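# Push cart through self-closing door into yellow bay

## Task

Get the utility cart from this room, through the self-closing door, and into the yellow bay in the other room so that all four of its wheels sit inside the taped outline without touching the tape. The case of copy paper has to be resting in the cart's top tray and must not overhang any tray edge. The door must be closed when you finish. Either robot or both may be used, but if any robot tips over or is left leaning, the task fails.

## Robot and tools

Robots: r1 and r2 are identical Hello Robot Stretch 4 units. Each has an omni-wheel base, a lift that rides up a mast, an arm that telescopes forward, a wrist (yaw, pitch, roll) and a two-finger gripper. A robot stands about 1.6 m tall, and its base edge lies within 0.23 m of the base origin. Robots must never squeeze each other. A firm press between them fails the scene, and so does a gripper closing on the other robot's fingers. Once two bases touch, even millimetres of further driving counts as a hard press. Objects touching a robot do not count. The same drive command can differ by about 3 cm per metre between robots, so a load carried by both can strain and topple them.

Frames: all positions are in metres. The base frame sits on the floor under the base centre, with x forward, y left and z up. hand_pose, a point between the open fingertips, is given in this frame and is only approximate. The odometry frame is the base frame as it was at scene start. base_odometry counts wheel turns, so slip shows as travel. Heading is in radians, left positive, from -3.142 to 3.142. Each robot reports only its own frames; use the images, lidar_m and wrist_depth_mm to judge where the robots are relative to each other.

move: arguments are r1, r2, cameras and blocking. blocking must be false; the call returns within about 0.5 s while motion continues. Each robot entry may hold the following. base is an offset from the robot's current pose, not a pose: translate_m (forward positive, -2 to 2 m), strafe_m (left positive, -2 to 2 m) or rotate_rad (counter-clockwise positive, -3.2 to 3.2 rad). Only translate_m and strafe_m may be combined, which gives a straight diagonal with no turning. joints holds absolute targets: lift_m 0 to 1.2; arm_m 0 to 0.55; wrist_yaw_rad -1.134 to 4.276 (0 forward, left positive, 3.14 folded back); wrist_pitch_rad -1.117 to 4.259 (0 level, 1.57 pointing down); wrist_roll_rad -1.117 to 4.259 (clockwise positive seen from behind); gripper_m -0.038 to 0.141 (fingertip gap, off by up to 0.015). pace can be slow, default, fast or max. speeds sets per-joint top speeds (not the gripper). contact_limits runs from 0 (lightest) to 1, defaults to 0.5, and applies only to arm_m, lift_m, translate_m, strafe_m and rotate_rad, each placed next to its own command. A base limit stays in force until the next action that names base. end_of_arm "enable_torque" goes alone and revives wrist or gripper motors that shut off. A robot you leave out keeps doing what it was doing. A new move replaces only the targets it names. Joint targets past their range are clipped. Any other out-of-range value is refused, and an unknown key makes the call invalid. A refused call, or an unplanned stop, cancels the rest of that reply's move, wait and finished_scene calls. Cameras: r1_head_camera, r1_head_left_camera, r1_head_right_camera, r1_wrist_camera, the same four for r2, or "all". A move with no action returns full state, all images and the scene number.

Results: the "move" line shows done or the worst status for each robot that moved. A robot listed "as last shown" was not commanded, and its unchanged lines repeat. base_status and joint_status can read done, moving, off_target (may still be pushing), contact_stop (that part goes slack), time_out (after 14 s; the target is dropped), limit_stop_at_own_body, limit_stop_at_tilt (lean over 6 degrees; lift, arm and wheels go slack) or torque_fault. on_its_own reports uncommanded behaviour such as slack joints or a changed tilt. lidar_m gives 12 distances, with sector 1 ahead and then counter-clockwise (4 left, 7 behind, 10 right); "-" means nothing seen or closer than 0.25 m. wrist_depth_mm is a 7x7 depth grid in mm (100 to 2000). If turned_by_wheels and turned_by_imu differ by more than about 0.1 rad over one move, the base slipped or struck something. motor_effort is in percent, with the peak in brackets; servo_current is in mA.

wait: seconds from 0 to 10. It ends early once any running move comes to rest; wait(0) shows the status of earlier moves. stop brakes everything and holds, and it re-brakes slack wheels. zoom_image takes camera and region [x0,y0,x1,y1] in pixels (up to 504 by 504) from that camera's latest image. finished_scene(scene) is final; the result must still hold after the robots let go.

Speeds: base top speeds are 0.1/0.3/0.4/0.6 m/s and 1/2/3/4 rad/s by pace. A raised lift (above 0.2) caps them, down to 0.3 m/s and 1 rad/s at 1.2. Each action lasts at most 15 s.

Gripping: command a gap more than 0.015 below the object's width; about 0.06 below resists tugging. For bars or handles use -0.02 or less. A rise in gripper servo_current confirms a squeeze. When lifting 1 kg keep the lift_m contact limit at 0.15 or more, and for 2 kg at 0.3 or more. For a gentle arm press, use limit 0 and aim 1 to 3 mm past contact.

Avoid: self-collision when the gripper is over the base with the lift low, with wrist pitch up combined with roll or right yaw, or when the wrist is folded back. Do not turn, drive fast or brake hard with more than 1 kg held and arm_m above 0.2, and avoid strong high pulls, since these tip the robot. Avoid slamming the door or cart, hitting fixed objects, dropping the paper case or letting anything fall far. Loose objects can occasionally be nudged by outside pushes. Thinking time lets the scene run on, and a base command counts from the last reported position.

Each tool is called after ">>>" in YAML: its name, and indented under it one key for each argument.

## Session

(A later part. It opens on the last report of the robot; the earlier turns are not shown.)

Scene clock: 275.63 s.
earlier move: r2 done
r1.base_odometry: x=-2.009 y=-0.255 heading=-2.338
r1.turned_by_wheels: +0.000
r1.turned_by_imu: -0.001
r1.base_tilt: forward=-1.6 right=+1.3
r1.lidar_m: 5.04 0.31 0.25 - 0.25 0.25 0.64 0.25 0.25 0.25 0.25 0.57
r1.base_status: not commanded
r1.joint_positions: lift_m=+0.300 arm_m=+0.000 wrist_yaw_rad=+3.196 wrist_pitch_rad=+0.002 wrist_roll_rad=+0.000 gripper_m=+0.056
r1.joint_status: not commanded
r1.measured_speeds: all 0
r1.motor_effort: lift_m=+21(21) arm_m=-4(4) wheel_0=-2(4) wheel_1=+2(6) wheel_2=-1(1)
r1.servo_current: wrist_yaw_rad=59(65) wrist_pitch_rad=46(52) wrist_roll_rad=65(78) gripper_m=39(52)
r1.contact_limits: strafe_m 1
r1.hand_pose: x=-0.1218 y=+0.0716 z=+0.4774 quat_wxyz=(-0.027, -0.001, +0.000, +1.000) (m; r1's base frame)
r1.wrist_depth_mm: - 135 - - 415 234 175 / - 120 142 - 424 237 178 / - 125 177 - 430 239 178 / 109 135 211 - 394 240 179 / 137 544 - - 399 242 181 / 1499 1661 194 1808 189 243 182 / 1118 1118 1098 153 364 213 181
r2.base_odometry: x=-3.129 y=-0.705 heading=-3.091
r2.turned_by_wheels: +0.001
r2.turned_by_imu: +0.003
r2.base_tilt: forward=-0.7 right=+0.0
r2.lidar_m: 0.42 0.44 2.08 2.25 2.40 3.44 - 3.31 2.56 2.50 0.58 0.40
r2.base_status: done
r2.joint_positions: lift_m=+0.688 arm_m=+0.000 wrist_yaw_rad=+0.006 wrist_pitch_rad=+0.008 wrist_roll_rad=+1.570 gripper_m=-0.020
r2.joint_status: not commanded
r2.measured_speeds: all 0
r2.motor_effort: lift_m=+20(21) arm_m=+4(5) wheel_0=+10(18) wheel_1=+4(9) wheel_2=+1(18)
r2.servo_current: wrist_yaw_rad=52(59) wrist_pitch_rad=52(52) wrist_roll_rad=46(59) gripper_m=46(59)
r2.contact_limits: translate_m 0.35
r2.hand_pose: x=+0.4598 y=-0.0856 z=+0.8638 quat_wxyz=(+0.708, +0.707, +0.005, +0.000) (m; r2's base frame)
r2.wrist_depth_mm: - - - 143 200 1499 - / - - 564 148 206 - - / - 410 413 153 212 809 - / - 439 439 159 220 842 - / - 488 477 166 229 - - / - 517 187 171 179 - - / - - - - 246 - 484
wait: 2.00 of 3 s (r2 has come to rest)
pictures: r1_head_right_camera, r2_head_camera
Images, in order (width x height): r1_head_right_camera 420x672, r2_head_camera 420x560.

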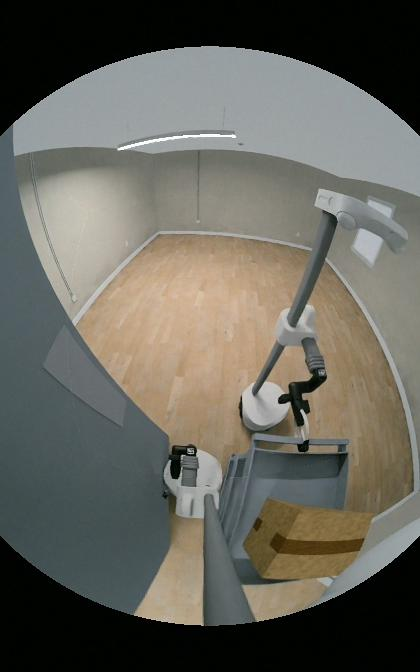

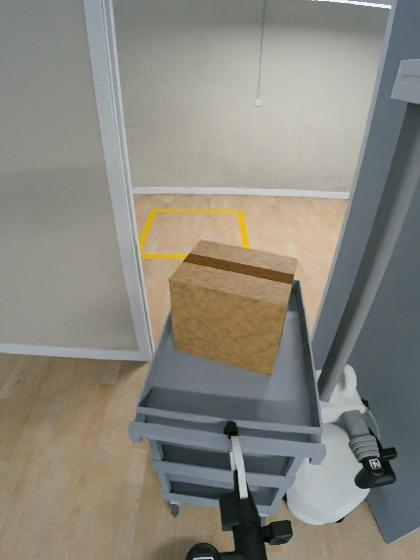

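>>> move:
  r2: {"base":{"translate_m":0.3,"strafe_m":0.03},"contact_limits":{"translate_m":0.35},"pace":"default"}
  blocking: false

>>> wait:
  seconds: 3
  cameras: ["r1_head_right_camera","r2_head_camera","r2_head_right_camera"]

Scene clock: 289.23 s.
move: r2 moving
r1: as last shown
r1.turned_by_imu: +0.000
r1.lidar_m: 5.05 0.31 0.25 - 0.25 0.25 0.47 0.25 0.25 0.25 0.25 0.55
r1.motor_effort: lift_m=+21(21) arm_m=-4(4) wheel_0=-3(3) wheel_1=+2(2) wheel_2=-1(1)
r1.servo_current: wrist_yaw_rad=52(78) wrist_pitch_rad=39(46) wrist_roll_rad=46(65) gripper_m=39(46)
r1.contact_limits: strafe_m 1
r1.wrist_depth_mm: - 135 - - 415 234 175 / - 120 142 - 427 236 178 / - 125 176 - 433 239 179 / 109 135 211 - 394 240 180 / 137 554 - - 397 241 181 / 1537 1661 194 1756 188 242 181 / 1118 1118 1078 153 364 213 181
r2.base_odometry: x=-3.160 y=-0.709 heading=-3.091
r2.turned_by_wheels: +0.000
r2.turned_by_imu: +0.001
r2.base_tilt: forward=-0.7 right=+0.1
r2.lidar_m: 0.41 0.46 2.04 2.24 2.38 3.44 - 3.34 2.56 2.49 0.58 0.40
r2.base_status: translate_m moving; strafe_m moving
r2.joint_positions: lift_m=+0.688 arm_m=+0.000 wrist_yaw_rad=+0.004 wrist_pitch_rad=+0.008 wrist_roll_rad=+1.570 gripper_m=-0.020
r2.joint_status: not commanded
r2.measured_speeds: translate_m=+0.119 strafe_m=+0.013 rotate_rad=-0.002 lift_m=+0.000 arm_m=+0.000 wrist_yaw_rad=-0.048 wrist_pitch_rad=+0.000 wrist_roll_rad=+0.000
r2.motor_effort: lift_m=+20(21) arm_m=+4(4) wheel_0=+10(17) wheel_1=+9(10) wheel_2=-14(16)
r2.servo_current: wrist_yaw_rad=52(72) wrist_pitch_rad=52(59) wrist_roll_rad=46(52) gripper_m=52(59)
r2.contact_limits: translate_m 0.35
r2.hand_pose: x=+0.4596 y=-0.0862 z=+0.8638 quat_wxyz=(+0.708, +0.707, +0.004, -0.001) (m; r2's base frame)
r2.wrist_depth_mm: - - - 144 201 1537 - / - - 597 149 207 - - / - 407 413 153 213 820 - / - 442 442 160 220 820 - / - 480 469 167 229 - - / - - 187 171 179 - - / - - - - 244 - 492
pictures: none

Scene clock: 291.20 s.
earlier move: r2 done
r1.base_odometry: x=-2.009 y=-0.255 heading=-2.338
r1.turned_by_wheels: +0.000
r1.turned_by_imu: +0.000
r1.base_tilt: forward=-1.6 right=+1.3
r1.lidar_m: 5.09 0.31 0.25 - 0.25 0.25 0.49 0.30 0.25 0.27 0.40 0.61
r1.base_status: not commanded
r1.joint_positions: lift_m=+0.300 arm_m=+0.000 wrist_yaw_rad=+3.196 wrist_pitch_rad=+0.002 wrist_roll_rad=+0.000 gripper_m=+0.056
r1.joint_status: not commanded
r1.measured_speeds: all 0
r1.motor_effort: lift_m=+21(21) arm_m=-4(4) wheel_0=-3(4) wheel_1=+2(2) wheel_2=-1(1)
r1.servo_current: wrist_yaw_rad=39(78) wrist_pitch_rad=39(52) wrist_roll_rad=46(65) gripper_m=39(52)
r1.contact_limits: strafe_m 1
r1.hand_pose: x=-0.1218 y=+0.0716 z=+0.4774 quat_wxyz=(-0.027, -0.001, +0.000, +1.000) (m; r1's base frame)
r1.wrist_depth_mm: - 135 - - 418 235 175 / - 120 142 - 424 236 178 / - 125 176 - 433 240 179 / 109 136 200 - 394 239 180 / 137 - - - 397 243 181 / 224 1756 194 1708 188 241 181 / 222 151 634 153 362 214 181
r2.base_odometry: x=-3.427 y=-0.750 heading=-3.091
r2.turned_by_wheels: +0.000
r2.turned_by_imu: -0.001
r2.base_tilt: forward=-0.7 right=+0.1
r2.lidar_m: 0.42 0.52 1.61 2.21 2.37 3.36 - 3.43 2.60 0.48 0.43 0.40
r2.base_status: done
r2.joint_positions: lift_m=+0.688 arm_m=+0.000 wrist_yaw_rad=-0.006 wrist_pitch_rad=+0.008 wrist_roll_rad=+1.570 gripper_m=-0.020
r2.joint_status: not commanded
r2.measured_speeds: all 0
r2.motor_effort: lift_m=+20(21) arm_m=+3(4) wheel_0=-1(17) wheel_1=+3(10) wheel_2=-2(20)
r2.servo_current: wrist_yaw_rad=52(72) wrist_pitch_rad=52(59) wrist_roll_rad=39(59) gripper_m=52(59)
r2.contact_limits: translate_m 0.35
r2.hand_pose: x=+0.4587 y=-0.0893 z=+0.8638 quat_wxyz=(+0.708, +0.707, +0.000, -0.005) (m; r2's base frame)
r2.wrist_depth_mm: - - - 133 189 - - / - 399 392 139 198 - - / - 410 413 146 208 - - / - 462 449 154 217 - - / - - 488 165 229 - - / - - 187 172 179 1618 - / - 125 - - - - 469
wait: 1.97 of 3 s (r2 has come to rest)
pictures: r1_head_right_camera, r2_head_camera, r2_head_right_camera
Images, in order (width x height): r1_head_right_camera 420x672, r2_head_camera 420x560, r2_head_right_camera 420x672.

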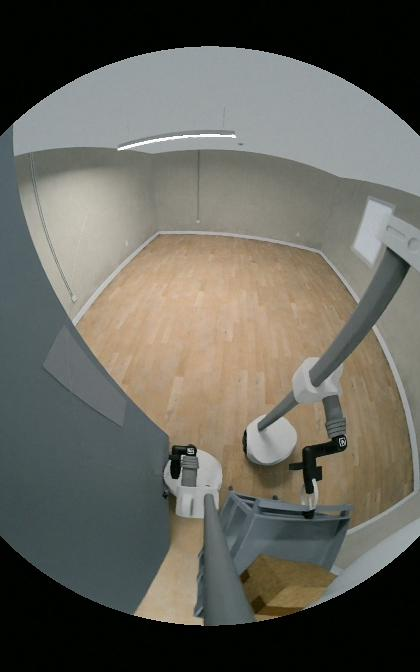

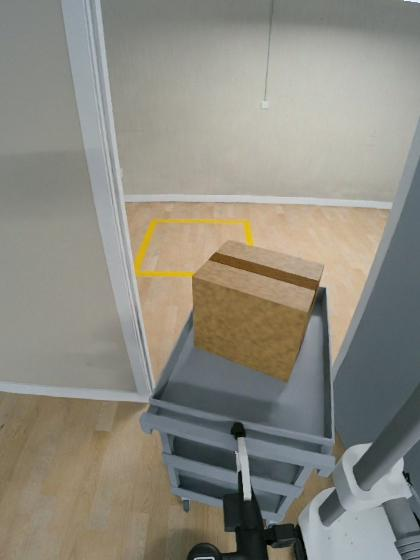

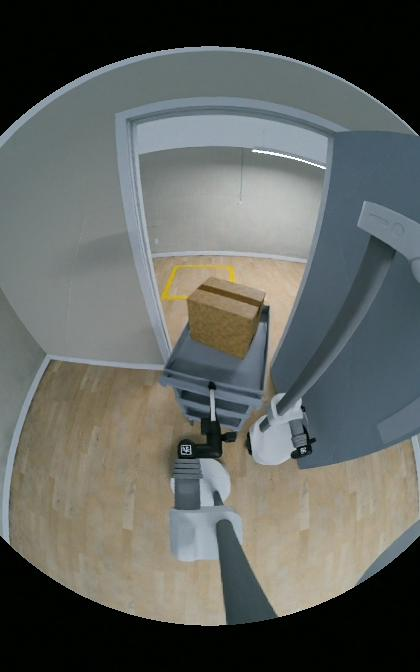

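>>> move:
  r2: {"base":{"translate_m":0.3,"strafe_m":0.03},"contact_limits":{"translate_m":0.3},"pace":"slow"}
  blocking: false

>>> wait:
  seconds: 4
  cameras: ["r1_head_right_camera","r2_head_camera","r2_head_right_camera"]

Scene clock: 299.07 s.
move: r2 moving
r1: as last shown
r1.lidar_m: 5.07 0.30 0.25 - 0.25 0.25 0.49 0.31 0.26 0.28 0.40 4.24
r1.motor_effort: lift_m=+21(21) arm_m=-4(4) wheel_0=-3(3) wheel_1=+2(2) wheel_2=-1(1)
r1.servo_current: wrist_yaw_rad=39(65) wrist_pitch_rad=39(52) wrist_roll_rad=39(59) gripper_m=39(52)
r1.contact_limits: strafe_m 1
r1.wrist_depth_mm: - 135 - - 413 235 175 / - 120 142 - 427 237 177 / - 125 176 - 430 240 178 / 109 135 199 - 397 241 180 / 137 - - - 399 242 181 / 224 1808 193 1756 187 243 181 / 221 151 190 153 366 213 181
r2.base_odometry: x=-3.439 y=-0.752 heading=-3.091
r2.turned_by_wheels: +0.000
r2.turned_by_imu: +0.000
r2.base_tilt: forward=-0.7 right=+0.1
r2.lidar_m: 0.42 0.51 1.60 2.20 2.35 3.34 - 3.38 2.62 0.46 0.40 0.41
r2.base_status: translate_m moving; strafe_m moving
r2.joint_positions: lift_m=+0.688 arm_m=+0.000 wrist_yaw_rad=-0.006 wrist_pitch_rad=+0.008 wrist_roll_rad=+1.570 gripper_m=-0.020
r2.joint_status: not commanded
r2.measured_speeds: translate_m=+0.049 strafe_m=+0.006 rotate_rad=+0.001 lift_m=+0.000 arm_m=+0.000 wrist_yaw_rad=+0.000 wrist_pitch_rad=+0.000 wrist_roll_rad=+0.000
r2.motor_effort: lift_m=+21(21) arm_m=-1(1) wheel_0=+5(9) wheel_1=+6(8) wheel_2=-13(15)
r2.servo_current: wrist_yaw_rad=52(59) wrist_pitch_rad=52(52) wrist_roll_rad=52(52) gripper_m=46(52)
r2.contact_limits: translate_m 0.3
r2.hand_pose: x=+0.4587 y=-0.0893 z=+0.8638 quat_wxyz=(+0.708, +0.707, +0.000, -0.005) (m; r2's base frame)
r2.wrist_depth_mm: - - - 130 189 - - / - 394 392 138 197 - - / - 410 410 145 208 - - / - 462 445 154 217 - - / - - 492 163 228 - - / - - 187 171 180 1537 - / - 141 - - - - 469
pictures: none

Scene clock: 302.87 s.
earlier move: r2 done
r1.base_odometry: x=-2.009 y=-0.255 heading=-2.338
r1.turned_by_wheels: +0.000
r1.turned_by_imu: +0.000
r1.base_tilt: forward=-1.6 right=+1.3
r1.lidar_m: 5.05 0.30 0.25 - 0.25 0.25 0.61 0.42 0.41 0.36 0.44 4.22
r1.base_status: not commanded
r1.joint_positions: lift_m=+0.300 arm_m=+0.000 wrist_yaw_rad=+3.196 wrist_pitch_rad=+0.002 wrist_roll_rad=+0.000 gripper_m=+0.056
r1.joint_status: not commanded
r1.measured_speeds: all 0
r1.motor_effort: lift_m=+21(21) arm_m=-4(4) wheel_0=-3(4) wheel_1=+2(3) wheel_2=-1(1)
r1.servo_current: wrist_yaw_rad=52(72) wrist_pitch_rad=39(52) wrist_roll_rad=52(65) gripper_m=46(52)
r1.contact_limits: strafe_m 1
r1.hand_pose: x=-0.1218 y=+0.0716 z=+0.4774 quat_wxyz=(-0.027, -0.001, +0.000, +1.000) (m; r1's base frame)
r1.wrist_depth_mm: - 135 - - 415 236 175 / - 120 142 - 421 236 177 / - 125 176 - 433 240 178 / 109 136 198 - 394 239 180 / 215 - - - 397 242 181 / 225 - 192 1808 188 242 181 / - 151 - 154 364 214 182
r2.base_odometry: x=-3.724 y=-0.795 heading=-3.091
r2.turned_by_wheels: +0.000
r2.turned_by_imu: +0.000
r2.base_tilt: forward=-0.7 right=+0.0
r2.lidar_m: 0.42 0.81 1.15 2.14 2.29 3.31 - 3.49 0.39 0.38 0.47 0.37
r2.base_status: done
r2.joint_positions: lift_m=+0.688 arm_m=+0.000 wrist_yaw_rad=-0.006 wrist_pitch_rad=+0.008 wrist_roll_rad=+1.570 gripper_m=-0.020
r2.joint_status: not commanded
r2.measured_speeds: all 0
r2.motor_effort: lift_m=+20(21) arm_m=-3(4) wheel_0=+3(9) wheel_1=+4(8) wheel_2=-7(15)
r2.servo_current: wrist_yaw_rad=46(65) wrist_pitch_rad=52(59) wrist_roll_rad=46(59) gripper_m=46(59)
r2.contact_limits: translate_m 0.3
r2.hand_pose: x=+0.4587 y=-0.0893 z=+0.8638 quat_wxyz=(+0.708, +0.707, +0.000, -0.005) (m; r2's base frame)
r2.wrist_depth_mm: - 415 407 112 168 - - / - 370 375 122 179 - - / - 415 415 129 193 - - / - 492 466 139 207 - - / - - 530 153 224 1808 - / - - 187 171 179 1576 496 / - - - - 262 1708 1160
wait: 3.80 of 4 s (r2 has come to rest)
pictures: r1_head_right_camera, r2_head_camera, r2_head_right_camera
Images, in order (width x height): r1_head_right_camera 420x672, r2_head_camera 420x560, r2_head_right_camera 420x672.

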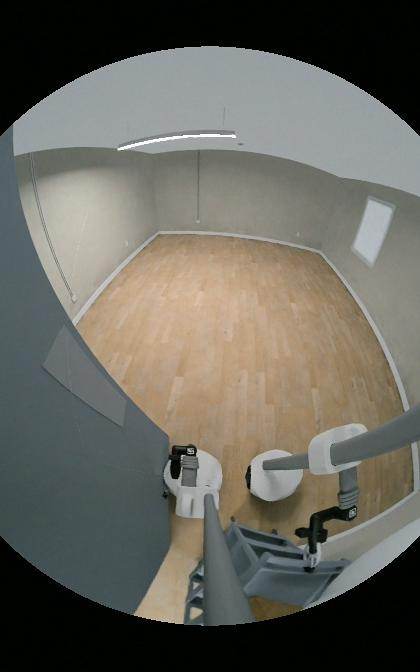

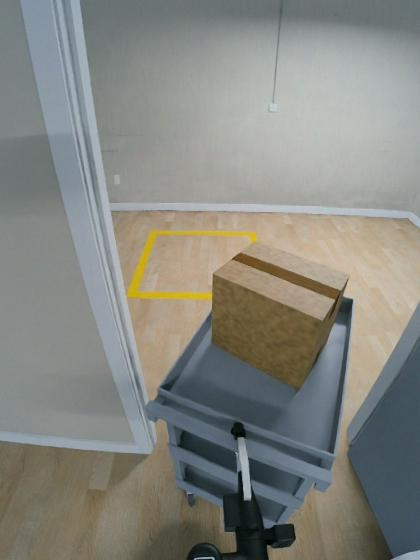

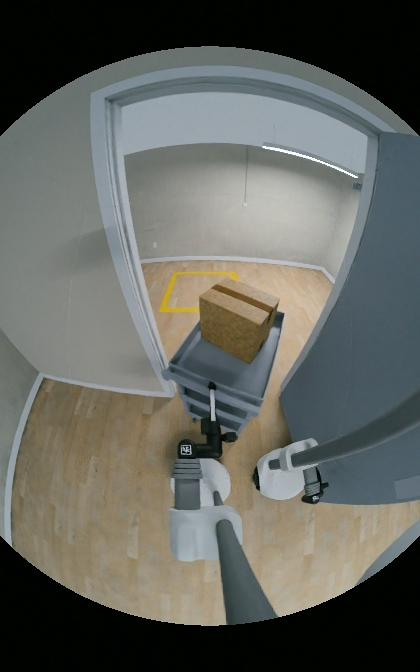

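>>> move:
  r2: {"base":{"translate_m":0.3,"strafe_m":-0.08},"contact_limits":{"translate_m":0.3},"pace":"slow"}
  blocking: false

>>> wait:
  seconds: 4
  cameras: ["r1_head_right_camera","r2_head_camera","r2_head_right_camera"]

Scene clock: 309.13 s.
move: r2 moving
r1: as last shown
r1.base_tilt: forward=-1.5 right=+1.3
r1.lidar_m: 5.08 0.29 0.25 - 0.25 0.26 0.57 0.44 0.39 0.38 0.46 4.25
r1.motor_effort: lift_m=+21(21) arm_m=-4(4) wheel_0=-3(3) wheel_1=+2(2) wheel_2=-1(1)
r1.servo_current: wrist_yaw_rad=46(65) wrist_pitch_rad=39(46) wrist_roll_rad=46(52) gripper_m=39(46)
r1.contact_limits: strafe_m 1
r1.wrist_depth_mm: - 134 - - 413 234 175 / - 120 142 - 424 237 177 / - 125 177 - 427 239 179 / 109 135 198 - 394 239 180 / 214 - - - 394 242 181 / 226 - 194 1756 187 242 181 / - 151 - 153 364 214 181
r2.base_odometry: x=-3.737 y=-0.792 heading=-3.091
r2.turned_by_wheels: +0.000
r2.turned_by_imu: +0.001
r2.base_tilt: forward=-0.7 right=+0.0
r2.lidar_m: 0.42 0.80 1.13 2.15 2.30 3.30 - 3.47 0.43 0.38 0.44 0.37
r2.base_status: translate_m moving; strafe_m moving
r2.joint_positions: lift_m=+0.688 arm_m=+0.000 wrist_yaw_rad=-0.006 wrist_pitch_rad=+0.008 wrist_roll_rad=+1.570 gripper_m=-0.020
r2.joint_status: not commanded
r2.measured_speeds: translate_m=+0.049 strafe_m=-0.013 rotate_rad=+0.004 lift_m=+0.000 arm_m=+0.000 wrist_yaw_rad=+0.002 wrist_pitch_rad=+0.000 wrist_roll_rad=+0.000
r2.motor_effort: lift_m=+20(20) arm_m=-3(4) wheel_0=+9(11) wheel_1=+5(5) wheel_2=-13(14)
r2.servo_current: wrist_yaw_rad=52(65) wrist_pitch_rad=52(59) wrist_roll_rad=52(59) gripper_m=59(59)
r2.contact_limits: translate_m 0.3
r2.hand_pose: x=+0.4587 y=-0.0893 z=+0.8638 quat_wxyz=(+0.708, +0.707, +0.000, -0.005) (m; r2's base frame)
r2.wrist_depth_mm: - 404 399 110 166 - - / - 370 373 120 177 - - / - 413 415 127 191 - - / - 492 469 137 206 - - / - - 535 149 224 1808 - / - - 186 167 179 1576 500 / - - - - 260 1661 1182
pictures: none

Scene clock: 313.00 s.
earlier move: r2 done
r1.base_odometry: x=-2.009 y=-0.255 heading=-2.338
r1.turned_by_wheels: +0.000
r1.turned_by_imu: +0.000
r1.base_tilt: forward=-1.6 right=+1.3
r1.lidar_m: 5.07 0.32 0.25 - 0.25 0.26 0.62 0.44 0.38 0.47 2.94 4.25
r1.base_status: not commanded
r1.joint_positions: lift_m=+0.300 arm_m=+0.000 wrist_yaw_rad=+3.196 wrist_pitch_rad=+0.002 wrist_roll_rad=+0.000 gripper_m=+0.056
r1.joint_status: not commanded
r1.measured_speeds: all 0
r1.motor_effort: lift_m=+21(21) arm_m=-4(4) wheel_0=-3(4) wheel_1=+2(2) wheel_2=-1(1)
r1.servo_current: wrist_yaw_rad=52(78) wrist_pitch_rad=39(52) wrist_roll_rad=59(72) gripper_m=39(52)
r1.contact_limits: strafe_m 1
r1.hand_pose: x=-0.1218 y=+0.0716 z=+0.4774 quat_wxyz=(-0.027, -0.001, +0.000, +1.000) (m; r1's base frame)
r1.wrist_depth_mm: - 134 1138 - 415 234 176 / - 120 142 - 424 237 178 / - 125 177 - 430 239 178 / 109 136 198 - 394 240 180 / 214 - - - 397 243 181 / 224 - 190 1576 188 243 181 / 219 163 1042 153 364 214 180
r2.base_odometry: x=-4.028 y=-0.730 heading=-3.090
r2.turned_by_wheels: +0.001
r2.turned_by_imu: +0.003
r2.base_tilt: forward=-0.7 right=+0.1
r2.lidar_m: 0.43 0.53 0.69 2.22 2.36 3.42 - 0.45 0.39 0.47 0.69 0.38
r2.base_status: done
r2.joint_positions: lift_m=+0.688 arm_m=+0.000 wrist_yaw_rad=+0.003 wrist_pitch_rad=+0.008 wrist_roll_rad=+1.570 gripper_m=-0.020
r2.joint_status: not commanded
r2.measured_speeds: all 0
r2.motor_effort: lift_m=+20(21) arm_m=-3(4) wheel_0=+8(15) wheel_1=+4(8) wheel_2=-4(14)
r2.servo_current: wrist_yaw_rad=46(65) wrist_pitch_rad=52(59) wrist_roll_rad=52(65) gripper_m=52(59)
r2.contact_limits: translate_m 0.3
r2.hand_pose: x=+0.4595 y=-0.0866 z=+0.8638 quat_wxyz=(+0.708, +0.707, +0.004, -0.002) (m; r2's base frame)
r2.wrist_depth_mm: - 379 377 104 161 - - / - 366 370 116 173 - - / - 413 418 121 187 - - / - 496 469 133 204 - - / - - 549 146 223 1756 - / - - 188 165 179 1537 496 / - - - - - 1708 1160
wait: 3.87 of 4 s (r2 has come to rest)
pictures: r1_head_right_camera, r2_head_camera, r2_head_right_camera
Images, in order (width x height): r1_head_right_camera 420x672, r2_head_camera 420x560, r2_head_right_camera 420x672.

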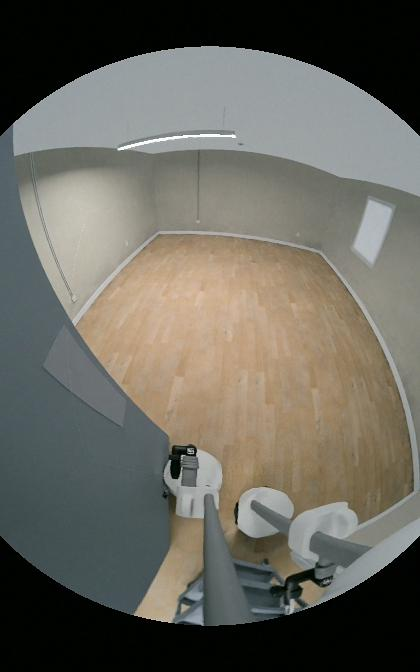

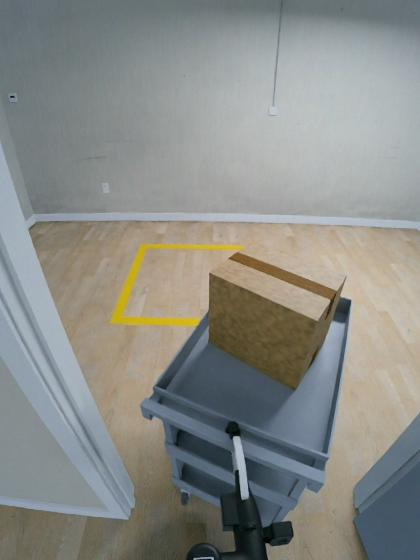

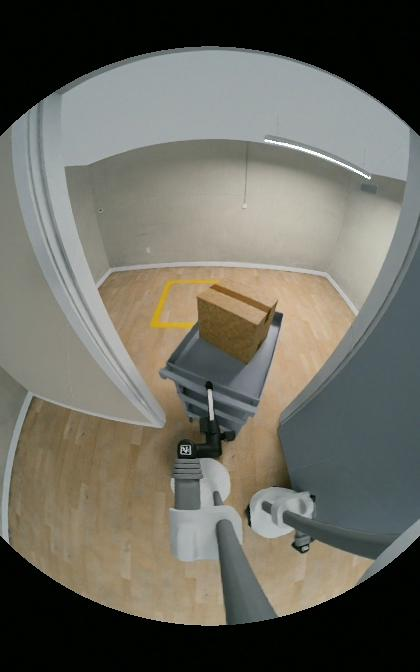

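>>> move:
  r2: {"base":{"translate_m":0.35,"strafe_m":-0.25},"contact_limits":{"translate_m":0.3},"pace":"slow"}
  blocking: false

>>> wait:
  seconds: 6
  cameras: ["r2_head_camera","r2_head_right_camera"]

Scene clock: 324.60 s.
move: r2 moving
r1: as last shown
r1.lidar_m: 5.07 0.29 0.25 - 0.25 0.25 0.62 0.43 0.39 0.46 2.96 4.23
r1.motor_effort: lift_m=+21(21) arm_m=-4(4) wheel_0=-3(3) wheel_1=+2(3) wheel_2=-1(1)
r1.servo_current: wrist_yaw_rad=52(65) wrist_pitch_rad=39(46) wrist_roll_rad=52(59) gripper_m=39(46)
r1.contact_limits: strafe_m 1
r1.wrist_depth_mm: - 135 1160 - 415 234 176 / - 120 142 - 424 236 178 / - 125 177 - 433 239 179 / 109 135 198 - 394 241 180 / 216 - - - 397 241 181 / 224 - 190 1661 188 242 182 / 223 164 1060 154 366 215 181
r2.base_odometry: x=-4.039 y=-0.723 heading=-3.090
r2.turned_by_wheels: +0.000
r2.turned_by_imu: +0.001
r2.base_tilt: forward=-0.7 right=+0.0
r2.lidar_m: 0.45 0.54 0.68 2.22 2.36 3.39 - 0.47 0.37 0.46 0.67 0.38
r2.base_status: translate_m moving; strafe_m moving
r2.joint_positions: lift_m=+0.688 arm_m=+0.000 wrist_yaw_rad=+0.003 wrist_pitch_rad=+0.008 wrist_roll_rad=+1.570 gripper_m=-0.020
r2.joint_status: not commanded
r2.measured_speeds: translate_m=+0.043 strafe_m=-0.031 rotate_rad=+0.000 lift_m=+0.000 arm_m=+0.000 wrist_yaw_rad=+0.000 wrist_pitch_rad=+0.000 wrist_roll_rad=+0.000
r2.motor_effort: lift_m=+20(20) arm_m=-3(3) wheel_0=+14(19) wheel_1=-4(5) wheel_2=-8(9)
r2.servo_current: wrist_yaw_rad=46(52) wrist_pitch_rad=46(59) wrist_roll_rad=46(52) gripper_m=52(59)
r2.contact_limits: translate_m 0.3
r2.hand_pose: x=+0.4595 y=-0.0866 z=+0.8638 quat_wxyz=(+0.708, +0.707, +0.004, -0.002) (m; r2's base frame)
r2.wrist_depth_mm: - 382 377 105 160 - - / - 366 370 115 173 - - / - 413 413 120 187 - - / - 496 469 132 204 - - / - - 539 145 221 1756 - / - - 187 164 179 1618 500 / - - - - - 1661 1160
pictures: none

Scene clock: 329.60 s.
earlier move: r2 done
r1.base_odometry: x=-2.009 y=-0.255 heading=-2.338
r1.turned_by_wheels: +0.000
r1.turned_by_imu: +0.000
r1.base_tilt: forward=-1.5 right=+1.3
r1.lidar_m: 5.08 0.30 0.25 - 0.25 0.26 0.49 0.47 1.13 2.75 2.92 4.24
r1.base_status: not commanded
r1.joint_positions: lift_m=+0.300 arm_m=+0.000 wrist_yaw_rad=+3.196 wrist_pitch_rad=+0.002 wrist_roll_rad=+0.000 gripper_m=+0.056
r1.joint_status: not commanded
r1.measured_speeds: all 0
r1.motor_effort: lift_m=+21(21) arm_m=-4(4) wheel_0=-3(4) wheel_1=+2(3) wheel_2=-1(1)
r1.servo_current: wrist_yaw_rad=52(65) wrist_pitch_rad=46(52) wrist_roll_rad=46(78) gripper_m=46(46)
r1.contact_limits: strafe_m 1
r1.hand_pose: x=-0.1218 y=+0.0716 z=+0.4774 quat_wxyz=(-0.027, -0.001, +0.000, +1.000) (m; r1's base frame)
r1.wrist_depth_mm: - 135 - - 413 234 175 / - 120 142 1537 430 236 178 / - 125 177 1808 433 240 178 / 109 136 198 - 394 240 180 / 214 - - - 397 242 181 / 1499 1808 193 1499 187 242 181 / 668 676 668 153 366 214 181
r2.base_odometry: x=-4.390 y=-0.499 heading=-3.091
r2.turned_by_wheels: +0.000
r2.turned_by_imu: +0.003
r2.base_tilt: forward=-0.7 right=+0.0
r2.lidar_m: 0.39 0.44 0.57 0.57 2.61 3.74 0.51 0.48 0.45 0.41 0.46 0.40
r2.base_status: done
r2.joint_positions: lift_m=+0.688 arm_m=+0.000 wrist_yaw_rad=+0.004 wrist_pitch_rad=+0.008 wrist_roll_rad=+1.570 gripper_m=-0.020
r2.joint_status: not commanded
r2.measured_speeds: all 0
r2.motor_effort: lift_m=+20(21) arm_m=-3(4) wheel_0=+6(19) wheel_1=-5(6) wheel_2=-5(9)
r2.servo_current: wrist_yaw_rad=39(65) wrist_pitch_rad=46(59) wrist_roll_rad=46(65) gripper_m=46(59)
r2.contact_limits: translate_m 0.3
r2.hand_pose: x=+0.4596 y=-0.0863 z=+0.8638 quat_wxyz=(+0.708, +0.707, +0.004, -0.001) (m; r2's base frame)
r2.wrist_depth_mm: - - - 139 196 1336 - / - - 508 146 203 - - / - 407 410 151 211 - - / - 445 442 159 219 809 - / - - 473 166 228 - - / - - 186 171 179 - - / - - - - 247 1618 496
wait: 5.00 of 6 s (r2 has come to rest)
pictures: r2_head_camera, r2_head_right_camera
Images, in order (width x height): r2_head_camera 420x560, r2_head_right_camera 420x672.

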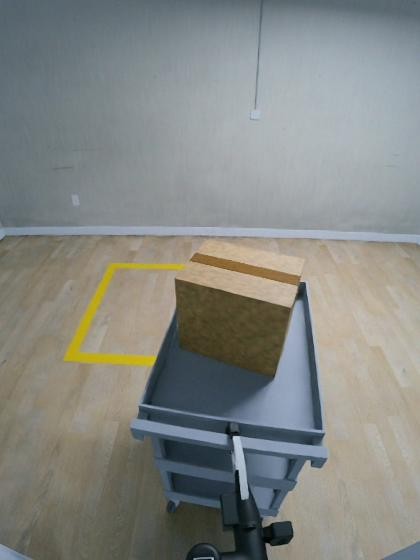

